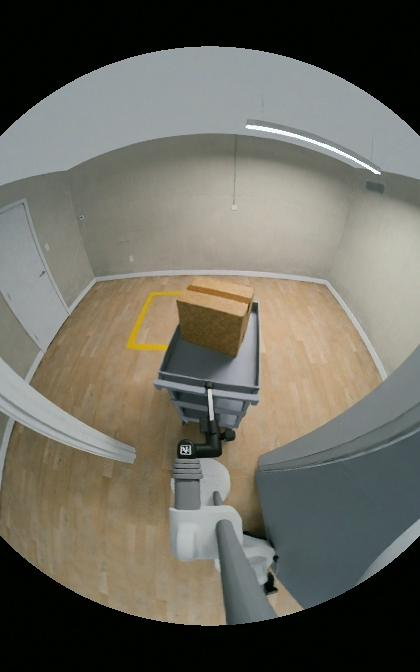

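>>> move:
  r2: {"base":{"translate_m":0.3,"strafe_m":-0.04},"contact_limits":{"translate_m":0.35}}
  blocking: false

>>> wait:
  seconds: 2.5

>>> move:
  r2: {"base":{"translate_m":0.1,"strafe_m":-0.4},"contact_limits":{"strafe_m":0.35}}
  blocking: false

>>> wait:
  seconds: 4
  cameras: ["r2_head_camera","r2_head_right_camera"]

Scene clock: 346.63 s.
move: r2 moving
r1: as last shown
r1.base_tilt: forward=-1.6 right=+1.3
r1.lidar_m: 5.08 0.32 0.25 - 0.25 0.27 0.49 0.50 1.13 2.75 2.90 4.25
r1.motor_effort: lift_m=+21(21) arm_m=-4(4) wheel_0=-4(4) wheel_1=+2(2) wheel_2=-1(1)
r1.servo_current: wrist_yaw_rad=46(59) wrist_pitch_rad=46(46) wrist_roll_rad=46(52) gripper_m=46(46)
r1.contact_limits: strafe_m 1
r1.wrist_depth_mm: - 135 - - 415 235 175 / - 120 142 1537 427 237 178 / - 125 177 1756 433 240 179 / 109 135 200 - 397 240 180 / 216 - - - 397 241 181 / 1499 1808 193 1576 188 243 181 / 683 668 676 153 364 214 181
r2.base_odometry: x=-4.421 y=-0.496 heading=-3.091
r2.turned_by_wheels: +0.000
r2.turned_by_imu: +0.001
r2.base_tilt: forward=-0.7 right=+0.1
r2.lidar_m: 0.39 0.44 0.55 0.56 2.59 3.73 0.51 0.50 0.41 0.39 0.44 0.41
r2.base_status: translate_m moving; strafe_m moving
r2.joint_positions: lift_m=+0.688 arm_m=+0.000 wrist_yaw_rad=+0.000 wrist_pitch_rad=+0.008 wrist_roll_rad=+1.570 gripper_m=-0.020
r2.joint_status: not commanded
r2.measured_speeds: translate_m=+0.119 strafe_m=-0.016 rotate_rad=-0.001 lift_m=+0.000 arm_m=+0.000 wrist_yaw_rad=-0.028 wrist_pitch_rad=+0.000 wrist_roll_rad=+0.000
r2.motor_effort: lift_m=+20(20) arm_m=+4(4) wheel_0=+12(15) wheel_1=+7(8) wheel_2=-16(16)
r2.servo_current: wrist_yaw_rad=46(59) wrist_pitch_rad=52(59) wrist_roll_rad=59(65) gripper_m=52(52)
r2.contact_limits: translate_m 0.35
r2.hand_pose: x=+0.4592 y=-0.0875 z=+0.8638 quat_wxyz=(+0.708, +0.707, +0.003, -0.003) (m; r2's base frame)
r2.wrist_depth_mm: - - - 145 201 1537 - / - - 585 150 207 - - / - 410 410 153 213 - - / - 445 439 160 220 831 - / - 480 473 166 229 - - / - - 185 171 180 - - / - - - - 245 1708 488
pictures: none

Scene clock: 348.60 s.
earlier move: r2 done
r1.base_odometry: x=-2.009 y=-0.255 heading=-2.338
r1.turned_by_wheels: +0.000
r1.turned_by_imu: +0.000
r1.base_tilt: forward=-1.6 right=+1.3
r1.lidar_m: 5.06 0.30 0.25 - 0.25 0.25 0.64 0.77 1.11 2.74 2.94 4.25
r1.base_status: not commanded
r1.joint_positions: lift_m=+0.300 arm_m=+0.000 wrist_yaw_rad=+3.196 wrist_pitch_rad=+0.002 wrist_roll_rad=+0.000 gripper_m=+0.056
r1.joint_status: not commanded
r1.measured_speeds: all 0
r1.motor_effort: lift_m=+21(21) arm_m=-4(4) wheel_0=-3(4) wheel_1=+2(2) wheel_2=-1(1)
r1.servo_current: wrist_yaw_rad=65(65) wrist_pitch_rad=39(52) wrist_roll_rad=46(72) gripper_m=39(46)
r1.contact_limits: strafe_m 1
r1.hand_pose: x=-0.1218 y=+0.0716 z=+0.4774 quat_wxyz=(-0.027, -0.001, +0.000, +1.000) (m; r1's base frame)
r1.wrist_depth_mm: - 134 904 - 415 236 175 / - 120 142 1863 427 237 177 / - 125 176 - 433 239 178 / 109 136 200 - 397 241 180 / 215 - - - 397 241 181 / 1537 1756 193 1576 187 243 181 / 1118 878 878 153 364 213 181
r2.base_odometry: x=-4.692 y=-0.474 heading=-3.091
r2.turned_by_wheels: +0.000
r2.turned_by_imu: -0.001
r2.base_tilt: forward=-0.7 right=+0.1
r2.lidar_m: 0.40 0.46 2.53 0.57 0.60 3.79 0.77 0.54 0.42 0.46 2.45 0.41
r2.base_status: done
r2.joint_positions: lift_m=+0.688 arm_m=+0.000 wrist_yaw_rad=-0.006 wrist_pitch_rad=+0.008 wrist_roll_rad=+1.570 gripper_m=-0.020
r2.joint_status: not commanded
r2.measured_speeds: all 0
r2.motor_effort: lift_m=+20(21) arm_m=+4(4) wheel_0=-2(15) wheel_1=+3(8) wheel_2=-5(20)
r2.servo_current: wrist_yaw_rad=52(72) wrist_pitch_rad=59(59) wrist_roll_rad=52(65) gripper_m=46(59)
r2.contact_limits: translate_m 0.35
r2.hand_pose: x=+0.4587 y=-0.0892 z=+0.8638 quat_wxyz=(+0.708, +0.707, +0.001, -0.005) (m; r2's base frame)
r2.wrist_depth_mm: - - - 143 199 1537 - / - - 512 148 206 - - / - 410 415 153 213 - - / - 445 442 160 221 831 - / - - 480 167 229 - - / - - 186 172 180 - - / - - - - 247 1661 492
wait: 1.97 of 2.5 s (r2 has come to rest)
pictures: none

Scene clock: 349.10 s.
move: r2 moving
r1: as last shown
r1.lidar_m: 5.06 0.30 0.25 - 0.25 0.26 0.63 0.78 1.12 2.74 2.94 4.24
r1.motor_effort: lift_m=+21(21) arm_m=-4(4) wheel_0=-3(3) wheel_1=+2(2) wheel_2=-1(1)
r1.servo_current: wrist_yaw_rad=39(65) wrist_pitch_rad=33(46) wrist_roll_rad=46(65) gripper_m=39(46)
r1.contact_limits: strafe_m 1
r1.wrist_depth_mm: - 135 866 - 415 234 176 / - 120 142 1808 424 236 177 / - 125 176 - 433 239 179 / 109 136 199 - 436 240 181 / 216 - - - 397 241 181 / 1499 1808 193 1618 188 242 181 / 1138 917 866 153 364 214 181
r2.base_odometry: x=-4.701 y=-0.443 heading=-3.090
r2.turned_by_wheels: +0.000
r2.turned_by_imu: +0.001
r2.base_tilt: forward=-0.6 right=+0.0
r2.lidar_m: 0.40 0.44 2.53 0.60 0.61 3.84 0.75 0.50 0.38 0.54 2.43 0.37
r2.base_status: translate_m moving; strafe_m moving
r2.joint_positions: lift_m=+0.688 arm_m=+0.000 wrist_yaw_rad=+0.005 wrist_pitch_rad=+0.008 wrist_roll_rad=+1.570 gripper_m=-0.020
r2.joint_status: not commanded
r2.measured_speeds: translate_m=+0.031 strafe_m=-0.123 rotate_rad=+0.004 lift_m=+0.000 arm_m=+0.000 wrist_yaw_rad=+0.029 wrist_pitch_rad=+0.000 wrist_roll_rad=+0.000
r2.motor_effort: lift_m=+20(21) arm_m=+4(4) wheel_0=+14(15) wheel_1=-8(9) wheel_2=-5(12)
r2.servo_current: wrist_yaw_rad=52(59) wrist_pitch_rad=52(52) wrist_roll_rad=46(52) gripper_m=52(52)
r2.contact_limits: strafe_m 0.35
r2.hand_pose: x=+0.4597 y=-0.0860 z=+0.8638 quat_wxyz=(+0.708, +0.707, +0.004, -0.001) (m; r2's base frame)
r2.wrist_depth_mm: - - - 138 193 732 - / - - 473 142 200 - - / - 407 407 148 209 - - / - 445 436 156 218 820 - / - - 480 163 227 - - / - - 189 170 180 - - / - - - - - 1661 492
pictures: none

Scene clock: 351.43 s.
earlier move: r2 done
r1.base_odometry: x=-2.009 y=-0.255 heading=-2.338
r1.turned_by_wheels: +0.000
r1.turned_by_imu: +0.000
r1.base_tilt: forward=-1.6 right=+1.3
r1.lidar_m: 5.04 0.30 0.25 - 0.25 0.26 0.61 1.14 1.13 2.74 2.94 4.22
r1.base_status: not commanded
r1.joint_positions: lift_m=+0.300 arm_m=+0.000 wrist_yaw_rad=+3.196 wrist_pitch_rad=+0.002 wrist_roll_rad=+0.000 gripper_m=+0.056
r1.joint_status: not commanded
r1.measured_speeds: all 0
r1.motor_effort: lift_m=+21(21) arm_m=-4(4) wheel_0=-3(4) wheel_1=+2(2) wheel_2=-1(1)
r1.servo_current: wrist_yaw_rad=59(65) wrist_pitch_rad=39(52) wrist_roll_rad=52(72) gripper_m=46(46)
r1.contact_limits: strafe_m 1
r1.hand_pose: x=-0.1218 y=+0.0716 z=+0.4774 quat_wxyz=(-0.027, -0.001, +0.000, +1.000) (m; r1's base frame)
r1.wrist_depth_mm: - 135 - - 415 235 176 / - 120 143 - 418 236 177 / - 125 177 - 436 239 178 / 109 135 211 - 436 239 180 / 216 - - - 399 242 181 / 1499 1808 193 1098 188 243 182 / 1118 1118 1118 154 362 214 181
r2.base_odometry: x=-4.812 y=-0.080 heading=-3.091
r2.turned_by_wheels: +0.000
r2.turned_by_imu: +0.003
r2.base_tilt: forward=-0.7 right=+0.1
r2.lidar_m: 0.37 0.34 2.89 0.99 1.06 0.87 0.26 0.25 0.31 1.15 2.02 0.46
r2.base_status: done
r2.joint_positions: lift_m=+0.688 arm_m=+0.000 wrist_yaw_rad=+0.006 wrist_pitch_rad=+0.008 wrist_roll_rad=+1.570 gripper_m=-0.020
r2.joint_status: not commanded
r2.measured_speeds: all 0
r2.motor_effort: lift_m=+20(21) arm_m=+4(4) wheel_0=+5(20) wheel_1=-3(11) wheel_2=+0(12)
r2.servo_current: wrist_yaw_rad=46(65) wrist_pitch_rad=52(59) wrist_roll_rad=46(72) gripper_m=52(59)
r2.contact_limits: strafe_m 0.35
r2.hand_pose: x=+0.4598 y=-0.0858 z=+0.8638 quat_wxyz=(+0.708, +0.707, +0.005, -0.001) (m; r2's base frame)
r2.wrist_depth_mm: - - - 233 - 1576 1098 / - - - 208 276 312 310 / - - - 200 263 1661 525 / - - - 189 252 820 - / - 436 439 182 239 831 - / - 436 186 172 180 - - / - 427 433 - 223 - -
wait: 2.33 of 4 s (r2 has come to rest)
pictures: r2_head_camera, r2_head_right_camera
Images, in order (width x height): r2_head_camera 420x560, r2_head_right_camera 420x672.

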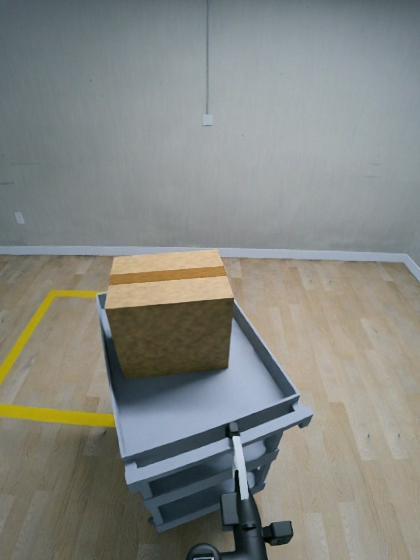

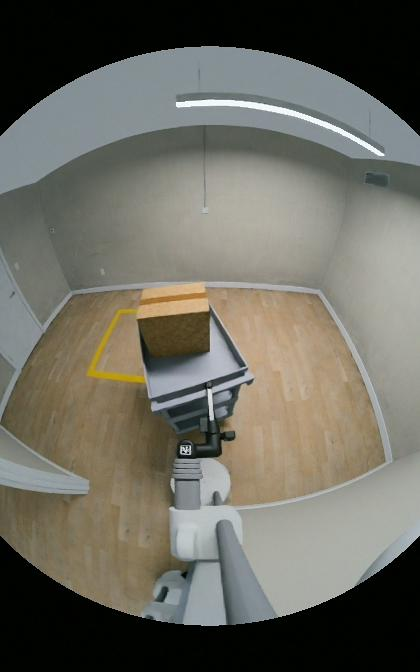

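>>> move:
  r2: {"base":{"translate_m":0.03,"strafe_m":-0.35},"contact_limits":{"strafe_m":0.35}}
  blocking: false

>>> wait:
  seconds: 4

>>> move:
  r2: {"base":{"rotate_rad":0.5},"pace":"slow"}
  blocking: false

>>> wait:
  seconds: 3
  cameras: ["r2_head_camera","r2_head_right_camera"]

Scene clock: 365.20 s.
move: r2 contact_stop
r1: as last shown
r1.base_tilt: forward=-1.6 right=+1.2
r1.lidar_m: 5.07 0.29 0.25 - 0.25 0.25 0.63 1.16 1.12 2.75 2.92 4.24
r1.motor_effort: lift_m=+21(21) arm_m=-4(4) wheel_0=-3(3) wheel_1=+2(2) wheel_2=-1(1)
r1.servo_current: wrist_yaw_rad=52(59) wrist_pitch_rad=33(46) wrist_roll_rad=46(65) gripper_m=39(46)
r1.contact_limits: strafe_m 1
r1.wrist_depth_mm: - 135 - - 415 236 176 / - 120 142 - 427 236 177 / - 125 176 - 427 240 179 / 109 135 211 - 439 241 180 / 214 - - - 399 241 181 / 1499 1808 193 1160 187 243 182 / 1118 1160 1118 153 364 214 181
r2.base_odometry: x=-4.817 y=-0.050 heading=-3.089
r2.turned_by_wheels: +0.001
r2.turned_by_imu: +0.002
r2.base_tilt: forward=-0.6 right=+0.0
r2.lidar_m: 0.35 0.33 2.95 1.02 1.09 0.89 0.25 0.25 0.32 1.25 2.00 0.44
r2.base_status: translate_m contact_stop; strafe_m contact_stop
r2.joint_positions: lift_m=+0.688 arm_m=+0.000 wrist_yaw_rad=+0.010 wrist_pitch_rad=+0.008 wrist_roll_rad=+1.570 gripper_m=-0.020
r2.joint_status: not commanded
r2.measured_speeds: translate_m=+0.011 strafe_m=-0.071 rotate_rad=+0.090 lift_m=+0.000 arm_m=+0.000 wrist_yaw_rad=+0.000 wrist_pitch_rad=+0.000 wrist_roll_rad=+0.000
r2.on_its_own: the wheels are slack since a contact_stop
r2.motor_effort: lift_m=+21(21) arm_m=+4(4) wheel_0=+3(19) wheel_1=-8(28) wheel_2=+2(6)
r2.servo_current: wrist_yaw_rad=52(65) wrist_pitch_rad=52(52) wrist_roll_rad=46(59) gripper_m=52(59)
r2.contact_limits: strafe_m 0.35
r2.hand_pose: x=+0.4601 y=-0.0846 z=+0.8638 quat_wxyz=(+0.708, +0.707, +0.006, +0.001) (m; r2's base frame)
r2.wrist_depth_mm: - - - 230 - 1537 1098 / - - - 212 279 306 306 / - - - 202 268 1661 512 / - - - 191 251 798 - / - 439 439 183 240 842 - / - 433 188 173 179 - - / - 427 427 - 223 - -
pictures: none

not run: a stop that you did not command came earlier in this reply.

not run: a stop that you did not command came earlier in this reply.

not run: a stop that you did not command came earlier in this reply.

>>> move:
  r2: {"base":{"translate_m":0.15,"strafe_m":-0.1},"contact_limits":{"strafe_m":0.4}}
  blocking: false

>>> wait:
  seconds: 2

>>> move:
  r2: {"base":{"strafe_m":-0.25},"contact_limits":{"strafe_m":0.4}}
  blocking: false

>>> wait:
  seconds: 3
  cameras: ["r2_head_camera","r2_head_right_camera"]

Scene clock: 370.87 s.
earlier move: r2 contact_stop
move: r2 moving
r1: as last shown
r1.base_tilt: forward=-1.6 right=+1.3
r1.lidar_m: 5.07 0.30 0.25 - 0.25 0.26 0.64 1.17 1.14 2.74 2.94 4.24
r1.motor_effort: lift_m=+21(21) arm_m=-4(4) wheel_0=-3(4) wheel_1=+2(2) wheel_2=-1(1)
r1.servo_current: wrist_yaw_rad=52(65) wrist_pitch_rad=39(46) wrist_roll_rad=59(59) gripper_m=39(46)
r1.contact_limits: strafe_m 1
r1.wrist_depth_mm: - 135 - - 418 235 176 / - 120 142 - 424 237 177 / - 125 176 - 433 239 178 / 109 135 211 - 436 241 180 / 214 - - - 399 243 181 / 1499 1808 195 1308 188 242 181 / 1118 1118 1118 153 364 213 181
r2.base_odometry: x=-4.849 y=-0.028 heading=-3.089
r2.turned_by_wheels: +0.000
r2.turned_by_imu: +0.001
r2.base_tilt: forward=-0.6 right=+0.0
r2.lidar_m: 0.32 0.32 2.95 1.03 1.10 0.90 0.25 0.26 0.43 1.36 1.96 0.46
r2.base_status: earlier translate_m contact_stop (by the wheels' count: +0.006 of +0.030); earlier strafe_m contact_stop (by the wheels' count: -0.034 of -0.350); translate_m moving; strafe_m moving
r2.joint_positions: lift_m=+0.688 arm_m=+0.000 wrist_yaw_rad=-0.003 wrist_pitch_rad=+0.008 wrist_roll_rad=+1.570 gripper_m=-0.020
r2.joint_status: not commanded
r2.measured_speeds: translate_m=+0.111 strafe_m=-0.078 rotate_rad=-0.009 lift_m=+0.000 arm_m=+0.000 wrist_yaw_rad=-0.040 wrist_pitch_rad=+0.000 wrist_roll_rad=+0.000
r2.motor_effort: lift_m=+20(20) arm_m=+4(4) wheel_0=+9(16) wheel_1=-4(6) wheel_2=-18(18)
r2.servo_current: wrist_yaw_rad=46(52) wrist_pitch_rad=46(59) wrist_roll_rad=46(52) gripper_m=59(59)
r2.contact_limits: strafe_m 0.4
r2.hand_pose: x=+0.4590 y=-0.0882 z=+0.8638 quat_wxyz=(+0.708, +0.707, +0.002, -0.004) (m; r2's base frame)
r2.wrist_depth_mm: - - - 248 - 1661 1138 / - - - 227 303 314 1042 / - - - 211 278 1661 1160 / - - - 196 258 1661 - / - - 436 183 242 820 - / - 433 186 169 179 - - / - 415 415 - 216 - -
pictures: none

Scene clock: 372.27 s.
earlier move: r2 done
r1.base_odometry: x=-2.009 y=-0.255 heading=-2.338
r1.turned_by_wheels: +0.000
r1.turned_by_imu: +0.000
r1.base_tilt: forward=-1.6 right=+1.3
r1.lidar_m: 5.07 0.30 0.25 - 0.25 0.26 0.63 1.16 1.12 2.73 2.92 4.25
r1.base_status: not commanded
r1.joint_positions: lift_m=+0.300 arm_m=+0.000 wrist_yaw_rad=+3.196 wrist_pitch_rad=+0.002 wrist_roll_rad=+0.000 gripper_m=+0.056
r1.joint_status: not commanded
r1.measured_speeds: all 0
r1.motor_effort: lift_m=+21(21) arm_m=-4(4) wheel_0=-3(4) wheel_1=+2(3) wheel_2=-1(1)
r1.servo_current: wrist_yaw_rad=52(72) wrist_pitch_rad=33(46) wrist_roll_rad=59(65) gripper_m=46(46)
r1.contact_limits: strafe_m 1
r1.hand_pose: x=-0.1218 y=+0.0716 z=+0.4774 quat_wxyz=(-0.027, -0.001, +0.000, +1.000) (m; r1's base frame)
r1.wrist_depth_mm: - 135 - - 418 235 175 / - 120 142 - 424 236 178 / - 125 177 - 430 239 178 / 109 136 211 - 394 240 180 / 214 - - - 397 242 181 / 1464 1808 193 1661 187 243 181 / 1098 1118 1138 153 364 213 181
r2.base_odometry: x=-4.974 y=+0.046 heading=-3.088
r2.turned_by_wheels: +0.000
r2.turned_by_imu: -0.001
r2.base_tilt: forward=-0.7 right=+0.1
r2.lidar_m: 0.28 0.28 3.01 1.19 1.14 0.35 0.34 0.39 0.58 1.77 1.92 0.46
r2.base_status: done
r2.joint_positions: lift_m=+0.688 arm_m=+0.000 wrist_yaw_rad=-0.009 wrist_pitch_rad=+0.008 wrist_roll_rad=+1.570 gripper_m=-0.020
r2.joint_status: not commanded
r2.measured_speeds: all 0
r2.motor_effort: lift_m=+20(21) arm_m=+4(4) wheel_0=-1(16) wheel_1=-5(7) wheel_2=-6(23)
r2.servo_current: wrist_yaw_rad=59(78) wrist_pitch_rad=52(59) wrist_roll_rad=39(65) gripper_m=59(59)
r2.contact_limits: strafe_m 0.4
r2.hand_pose: x=+0.4584 y=-0.0901 z=+0.8638 quat_wxyz=(+0.707, +0.707, -0.001, -0.006) (m; r2's base frame)
r2.wrist_depth_mm: - - - - - 1618 1160 / - - - 293 - 1537 1160 / - - - 235 332 1464 433 / - - - 209 279 1661 500 / - - - 189 247 1708 - / - 430 186 168 178 - - / - 402 402 - 206 - -
wait: 1.40 of 2 s (r2 has come to rest)
pictures: none

Scene clock: 372.77 s.
move: r2 moving
r1: as last shown
r1.base_tilt: forward=-1.6 right=+1.2
r1.lidar_m: 5.07 0.31 0.25 - 0.25 0.26 0.62 1.15 1.13 2.72 2.96 4.25
r1.motor_effort: lift_m=+21(21) arm_m=-4(4) wheel_0=-3(3) wheel_1=+2(2) wheel_2=-1(1)
r1.servo_current: wrist_yaw_rad=59(59) wrist_pitch_rad=39(59) wrist_roll_rad=65(65) gripper_m=39(46)
r1.contact_limits: strafe_m 1
r1.wrist_depth_mm: - 135 - - 418 235 175 / - 120 143 - 424 236 177 / - 125 176 - 433 239 178 / 109 136 211 - 394 241 179 / 215 - - - 397 243 181 / 1499 1808 193 1756 188 242 181 / 1138 1118 1098 153 364 214 181
r2.base_odometry: x=-4.976 y=+0.082 heading=-3.087
r2.turned_by_wheels: +0.001
r2.turned_by_imu: +0.001
r2.base_tilt: forward=-0.6 right=+0.0
r2.lidar_m: 0.29 0.28 3.01 1.20 1.23 0.37 0.36 0.41 0.62 1.75 1.87 0.51
r2.base_status: strafe_m moving
r2.joint_positions: lift_m=+0.688 arm_m=+0.000 wrist_yaw_rad=+0.010 wrist_pitch_rad=+0.008 wrist_roll_rad=+1.570 gripper_m=-0.020
r2.joint_status: not commanded
r2.measured_speeds: translate_m=+0.001 strafe_m=-0.140 rotate_rad=+0.010 lift_m=+0.000 arm_m=+0.000 wrist_yaw_rad=+0.081 wrist_pitch_rad=+0.000 wrist_roll_rad=+0.000
r2.motor_effort: lift_m=+20(20) arm_m=+4(4) wheel_0=+15(18) wheel_1=-8(12) wheel_2=+2(4)
r2.servo_current: wrist_yaw_rad=59(65) wrist_pitch_rad=52(59) wrist_roll_rad=46(46) gripper_m=46(59)
r2.contact_limits: strafe_m 0.4
r2.hand_pose: x=+0.4601 y=-0.0846 z=+0.8638 quat_wxyz=(+0.708, +0.707, +0.006, +0.001) (m; r2's base frame)
r2.wrist_depth_mm: - - - - - 1661 1118 / - - - 286 - 1464 1098 / - - - 231 332 1499 427 / - - - 210 277 1708 504 / - - - 186 248 1863 - / - 430 188 170 179 - - / - 410 404 - 214 - -
pictures: none

Scene clock: 374.43 s.
earlier move: r2 done
r1.base_odometry: x=-2.009 y=-0.255 heading=-2.338
r1.turned_by_wheels: +0.000
r1.turned_by_imu: +0.000
r1.base_tilt: forward=-1.6 right=+1.2
r1.lidar_m: 5.07 0.31 0.25 - 0.25 0.27 0.63 1.14 1.13 2.76 2.93 4.21
r1.base_status: not commanded
r1.joint_positions: lift_m=+0.300 arm_m=+0.000 wrist_yaw_rad=+3.196 wrist_pitch_rad=+0.002 wrist_roll_rad=+0.000 gripper_m=+0.056
r1.joint_status: not commanded
r1.measured_speeds: all 0
r1.motor_effort: lift_m=+21(21) arm_m=-3(4) wheel_0=-3(3) wheel_1=+2(2) wheel_2=-1(1)
r1.servo_current: wrist_yaw_rad=46(72) wrist_pitch_rad=46(59) wrist_roll_rad=59(65) gripper_m=33(46)
r1.contact_limits: strafe_m 1
r1.hand_pose: x=-0.1218 y=+0.0716 z=+0.4774 quat_wxyz=(-0.027, -0.001, +0.000, +1.000) (m; r1's base frame)
r1.wrist_depth_mm: - 135 - - 415 234 176 / - 120 142 - 424 236 177 / - 125 176 - 433 239 179 / 109 135 211 - 436 240 180 / 216 - - - 397 243 181 / 1499 1863 195 1756 188 243 180 / 1118 1138 1118 153 362 213 181
r2.base_odometry: x=-4.988 y=+0.295 heading=-3.088
r2.turned_by_wheels: +0.000
r2.turned_by_imu: +0.004
r2.base_tilt: forward=-0.6 right=+0.1
r2.lidar_m: 0.25 0.25 3.26 1.40 1.45 0.41 0.39 0.42 0.62 1.52 1.65 0.52
r2.base_status: done
r2.joint_positions: lift_m=+0.688 arm_m=+0.000 wrist_yaw_rad=+0.003 wrist_pitch_rad=+0.008 wrist_roll_rad=+1.570 gripper_m=-0.020
r2.joint_status: not commanded
r2.measured_speeds: all 0
r2.motor_effort: lift_m=+20(21) arm_m=-4(4) wheel_0=+6(25) wheel_1=+0(12) wheel_2=+5(12)
r2.servo_current: wrist_yaw_rad=52(143) wrist_pitch_rad=46(59) wrist_roll_rad=52(59) gripper_m=52(59)
r2.contact_limits: strafe_m 0.4
r2.hand_pose: x=+0.4595 y=-0.0866 z=+0.8638 quat_wxyz=(+0.708, +0.707, +0.004, -0.002) (m; r2's base frame)
r2.wrist_depth_mm: - - - - - 1661 1118 / - - - - - 1661 1160 / - - - 330 - 1464 1078 / - - - 233 334 1576 1182 / - - - 196 263 1661 488 / - - 188 163 179 627 - / - 399 394 - 200 - -
wait: 1.67 of 3 s (r2 has come to rest)
pictures: r2_head_camera, r2_head_right_camera
Images, in order (width x height): r2_head_camera 420x560, r2_head_right_camera 420x672.

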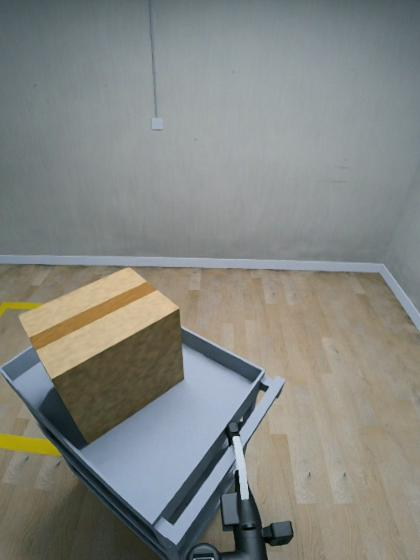

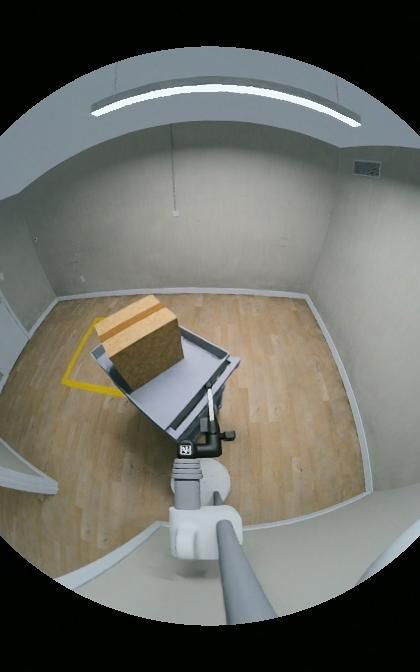

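>>> move:
  r2: {"base":{"rotate_rad":0.6},"pace":"slow"}
  blocking: false

>>> wait:
  seconds: 3
  cameras: ["r2_head_camera","r2_head_right_camera"]

Scene clock: 383.13 s.
move: r2 moving
r1: as last shown
r1.base_tilt: forward=-1.6 right=+1.3
r1.lidar_m: 5.06 0.29 0.25 - 0.25 0.26 0.59 1.14 1.12 2.75 2.94 4.25
r1.motor_effort: lift_m=+21(21) arm_m=-4(4) wheel_0=-3(3) wheel_1=+2(2) wheel_2=-1(1)
r1.servo_current: wrist_yaw_rad=46(59) wrist_pitch_rad=52(52) wrist_roll_rad=46(65) gripper_m=39(46)
r1.contact_limits: strafe_m 1
r1.wrist_depth_mm: - 135 - - 415 235 175 / - 120 142 - 424 236 177 / - 124 177 - 433 238 178 / 109 135 211 - 439 239 180 / 216 - - - 402 242 181 / 1499 1808 193 1756 188 242 181 / 1118 1118 1098 154 364 213 181
r2.base_odometry: x=-4.988 y=+0.296 heading=-2.965
r2.turned_by_wheels: +0.122
r2.turned_by_imu: +0.116
r2.base_tilt: forward=-0.7 right=+0.1
r2.lidar_m: 0.25 0.25 3.23 1.41 0.46 0.39 0.38 0.43 0.73 1.52 1.72 0.49
r2.base_status: rotate_rad moving
r2.joint_positions: lift_m=+0.688 arm_m=+0.000 wrist_yaw_rad=-0.018 wrist_pitch_rad=+0.008 wrist_roll_rad=+1.570 gripper_m=-0.020
r2.joint_status: not commanded
r2.measured_speeds: translate_m=+0.000 strafe_m=-0.001 rotate_rad=+0.473 lift_m=+0.000 arm_m=+0.000 wrist_yaw_rad=-0.057 wrist_pitch_rad=+0.000 wrist_roll_rad=+0.000
r2.motor_effort: lift_m=+20(21) arm_m=-3(4) wheel_0=-16(16) wheel_1=-8(9) wheel_2=-22(22)
r2.servo_current: wrist_yaw_rad=111(111) wrist_pitch_rad=46(52) wrist_roll_rad=46(59) gripper_m=52(52)
r2.hand_pose: x=+0.4576 y=-0.0927 z=+0.8638 quat_wxyz=(+0.707, +0.707, -0.004, -0.009) (m; r2's base frame)
r2.wrist_depth_mm: - - - - - 1576 1138 / - - - 329 - 1661 1138 / - - - 325 364 366 370 / - - - 211 315 1661 1229 / - - - 180 251 1661 496 / - - 186 157 179 634 - / - 389 394 - 199 - -
pictures: none

Scene clock: 384.47 s.
earlier move: r2 done
r1.base_odometry: x=-2.009 y=-0.255 heading=-2.338
r1.turned_by_wheels: +0.000
r1.turned_by_imu: +0.000
r1.base_tilt: forward=-1.6 right=+1.3
r1.lidar_m: 5.07 0.30 0.25 - 0.25 0.25 0.64 1.16 1.12 2.74 2.91 4.22
r1.base_status: not commanded
r1.joint_positions: lift_m=+0.300 arm_m=+0.000 wrist_yaw_rad=+3.196 wrist_pitch_rad=+0.002 wrist_roll_rad=+0.000 gripper_m=+0.056
r1.joint_status: not commanded
r1.measured_speeds: all 0
r1.motor_effort: lift_m=+21(21) arm_m=-4(4) wheel_0=-3(3) wheel_1=+2(3) wheel_2=-1(1)
r1.servo_current: wrist_yaw_rad=52(72) wrist_pitch_rad=39(52) wrist_roll_rad=52(65) gripper_m=39(46)
r1.contact_limits: strafe_m 1
r1.hand_pose: x=-0.1218 y=+0.0716 z=+0.4774 quat_wxyz=(-0.027, -0.001, +0.000, +1.000) (m; r1's base frame)
r1.wrist_depth_mm: - 135 - - 418 235 176 / - 120 142 - 424 237 178 / - 125 177 - 433 240 179 / 109 135 210 - 397 239 180 / 216 - - - 399 242 181 / 1499 1756 194 1756 188 243 181 / 1118 1098 1118 154 366 213 181
r2.base_odometry: x=-4.988 y=+0.295 heading=-2.489
r2.turned_by_wheels: +0.477
r2.turned_by_imu: +0.431
r2.base_tilt: forward=-0.7 right=+0.1
r2.lidar_m: 0.37 0.37 1.40 0.49 0.40 0.38 0.43 0.66 1.52 1.67 2.41 0.45
r2.base_status: done
r2.joint_positions: lift_m=+0.688 arm_m=+0.000 wrist_yaw_rad=-0.001 wrist_pitch_rad=+0.008 wrist_roll_rad=+1.570 gripper_m=-0.020
r2.joint_status: not commanded
r2.measured_speeds: all 0
r2.motor_effort: lift_m=+20(21) arm_m=+4(4) wheel_0=-6(21) wheel_1=-4(11) wheel_2=-3(28)
r2.servo_current: wrist_yaw_rad=39(143) wrist_pitch_rad=52(59) wrist_roll_rad=46(59) gripper_m=52(59)
r2.hand_pose: x=+0.4592 y=-0.0877 z=+0.8638 quat_wxyz=(+0.708, +0.707, +0.002, -0.003) (m; r2's base frame)
r2.wrist_depth_mm: - - - 186 249 268 258 / - - - 183 246 1661 1138 / - - - 180 241 820 - / - 452 439 178 238 842 - / - 445 439 175 234 831 - / - 449 186 172 180 - - / - 459 459 - 229 - -
wait: 1.33 of 3 s (r2 has come to rest)
pictures: r2_head_camera, r2_head_right_camera
Images, in order (width x height): r2_head_camera 420x560, r2_head_right_camera 420x672.

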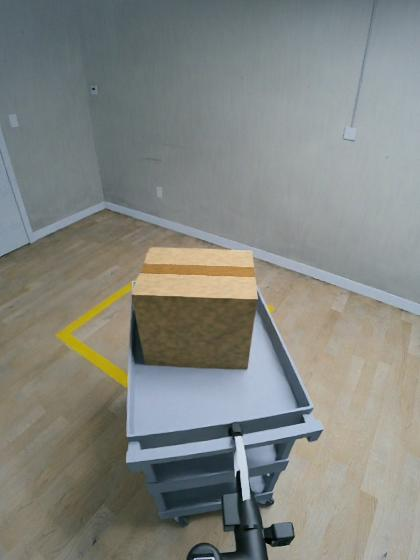

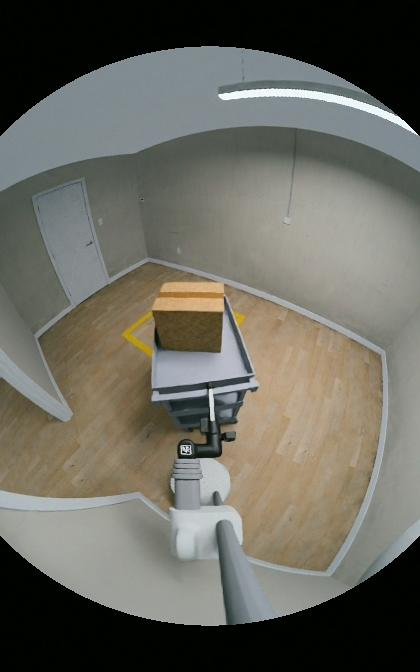

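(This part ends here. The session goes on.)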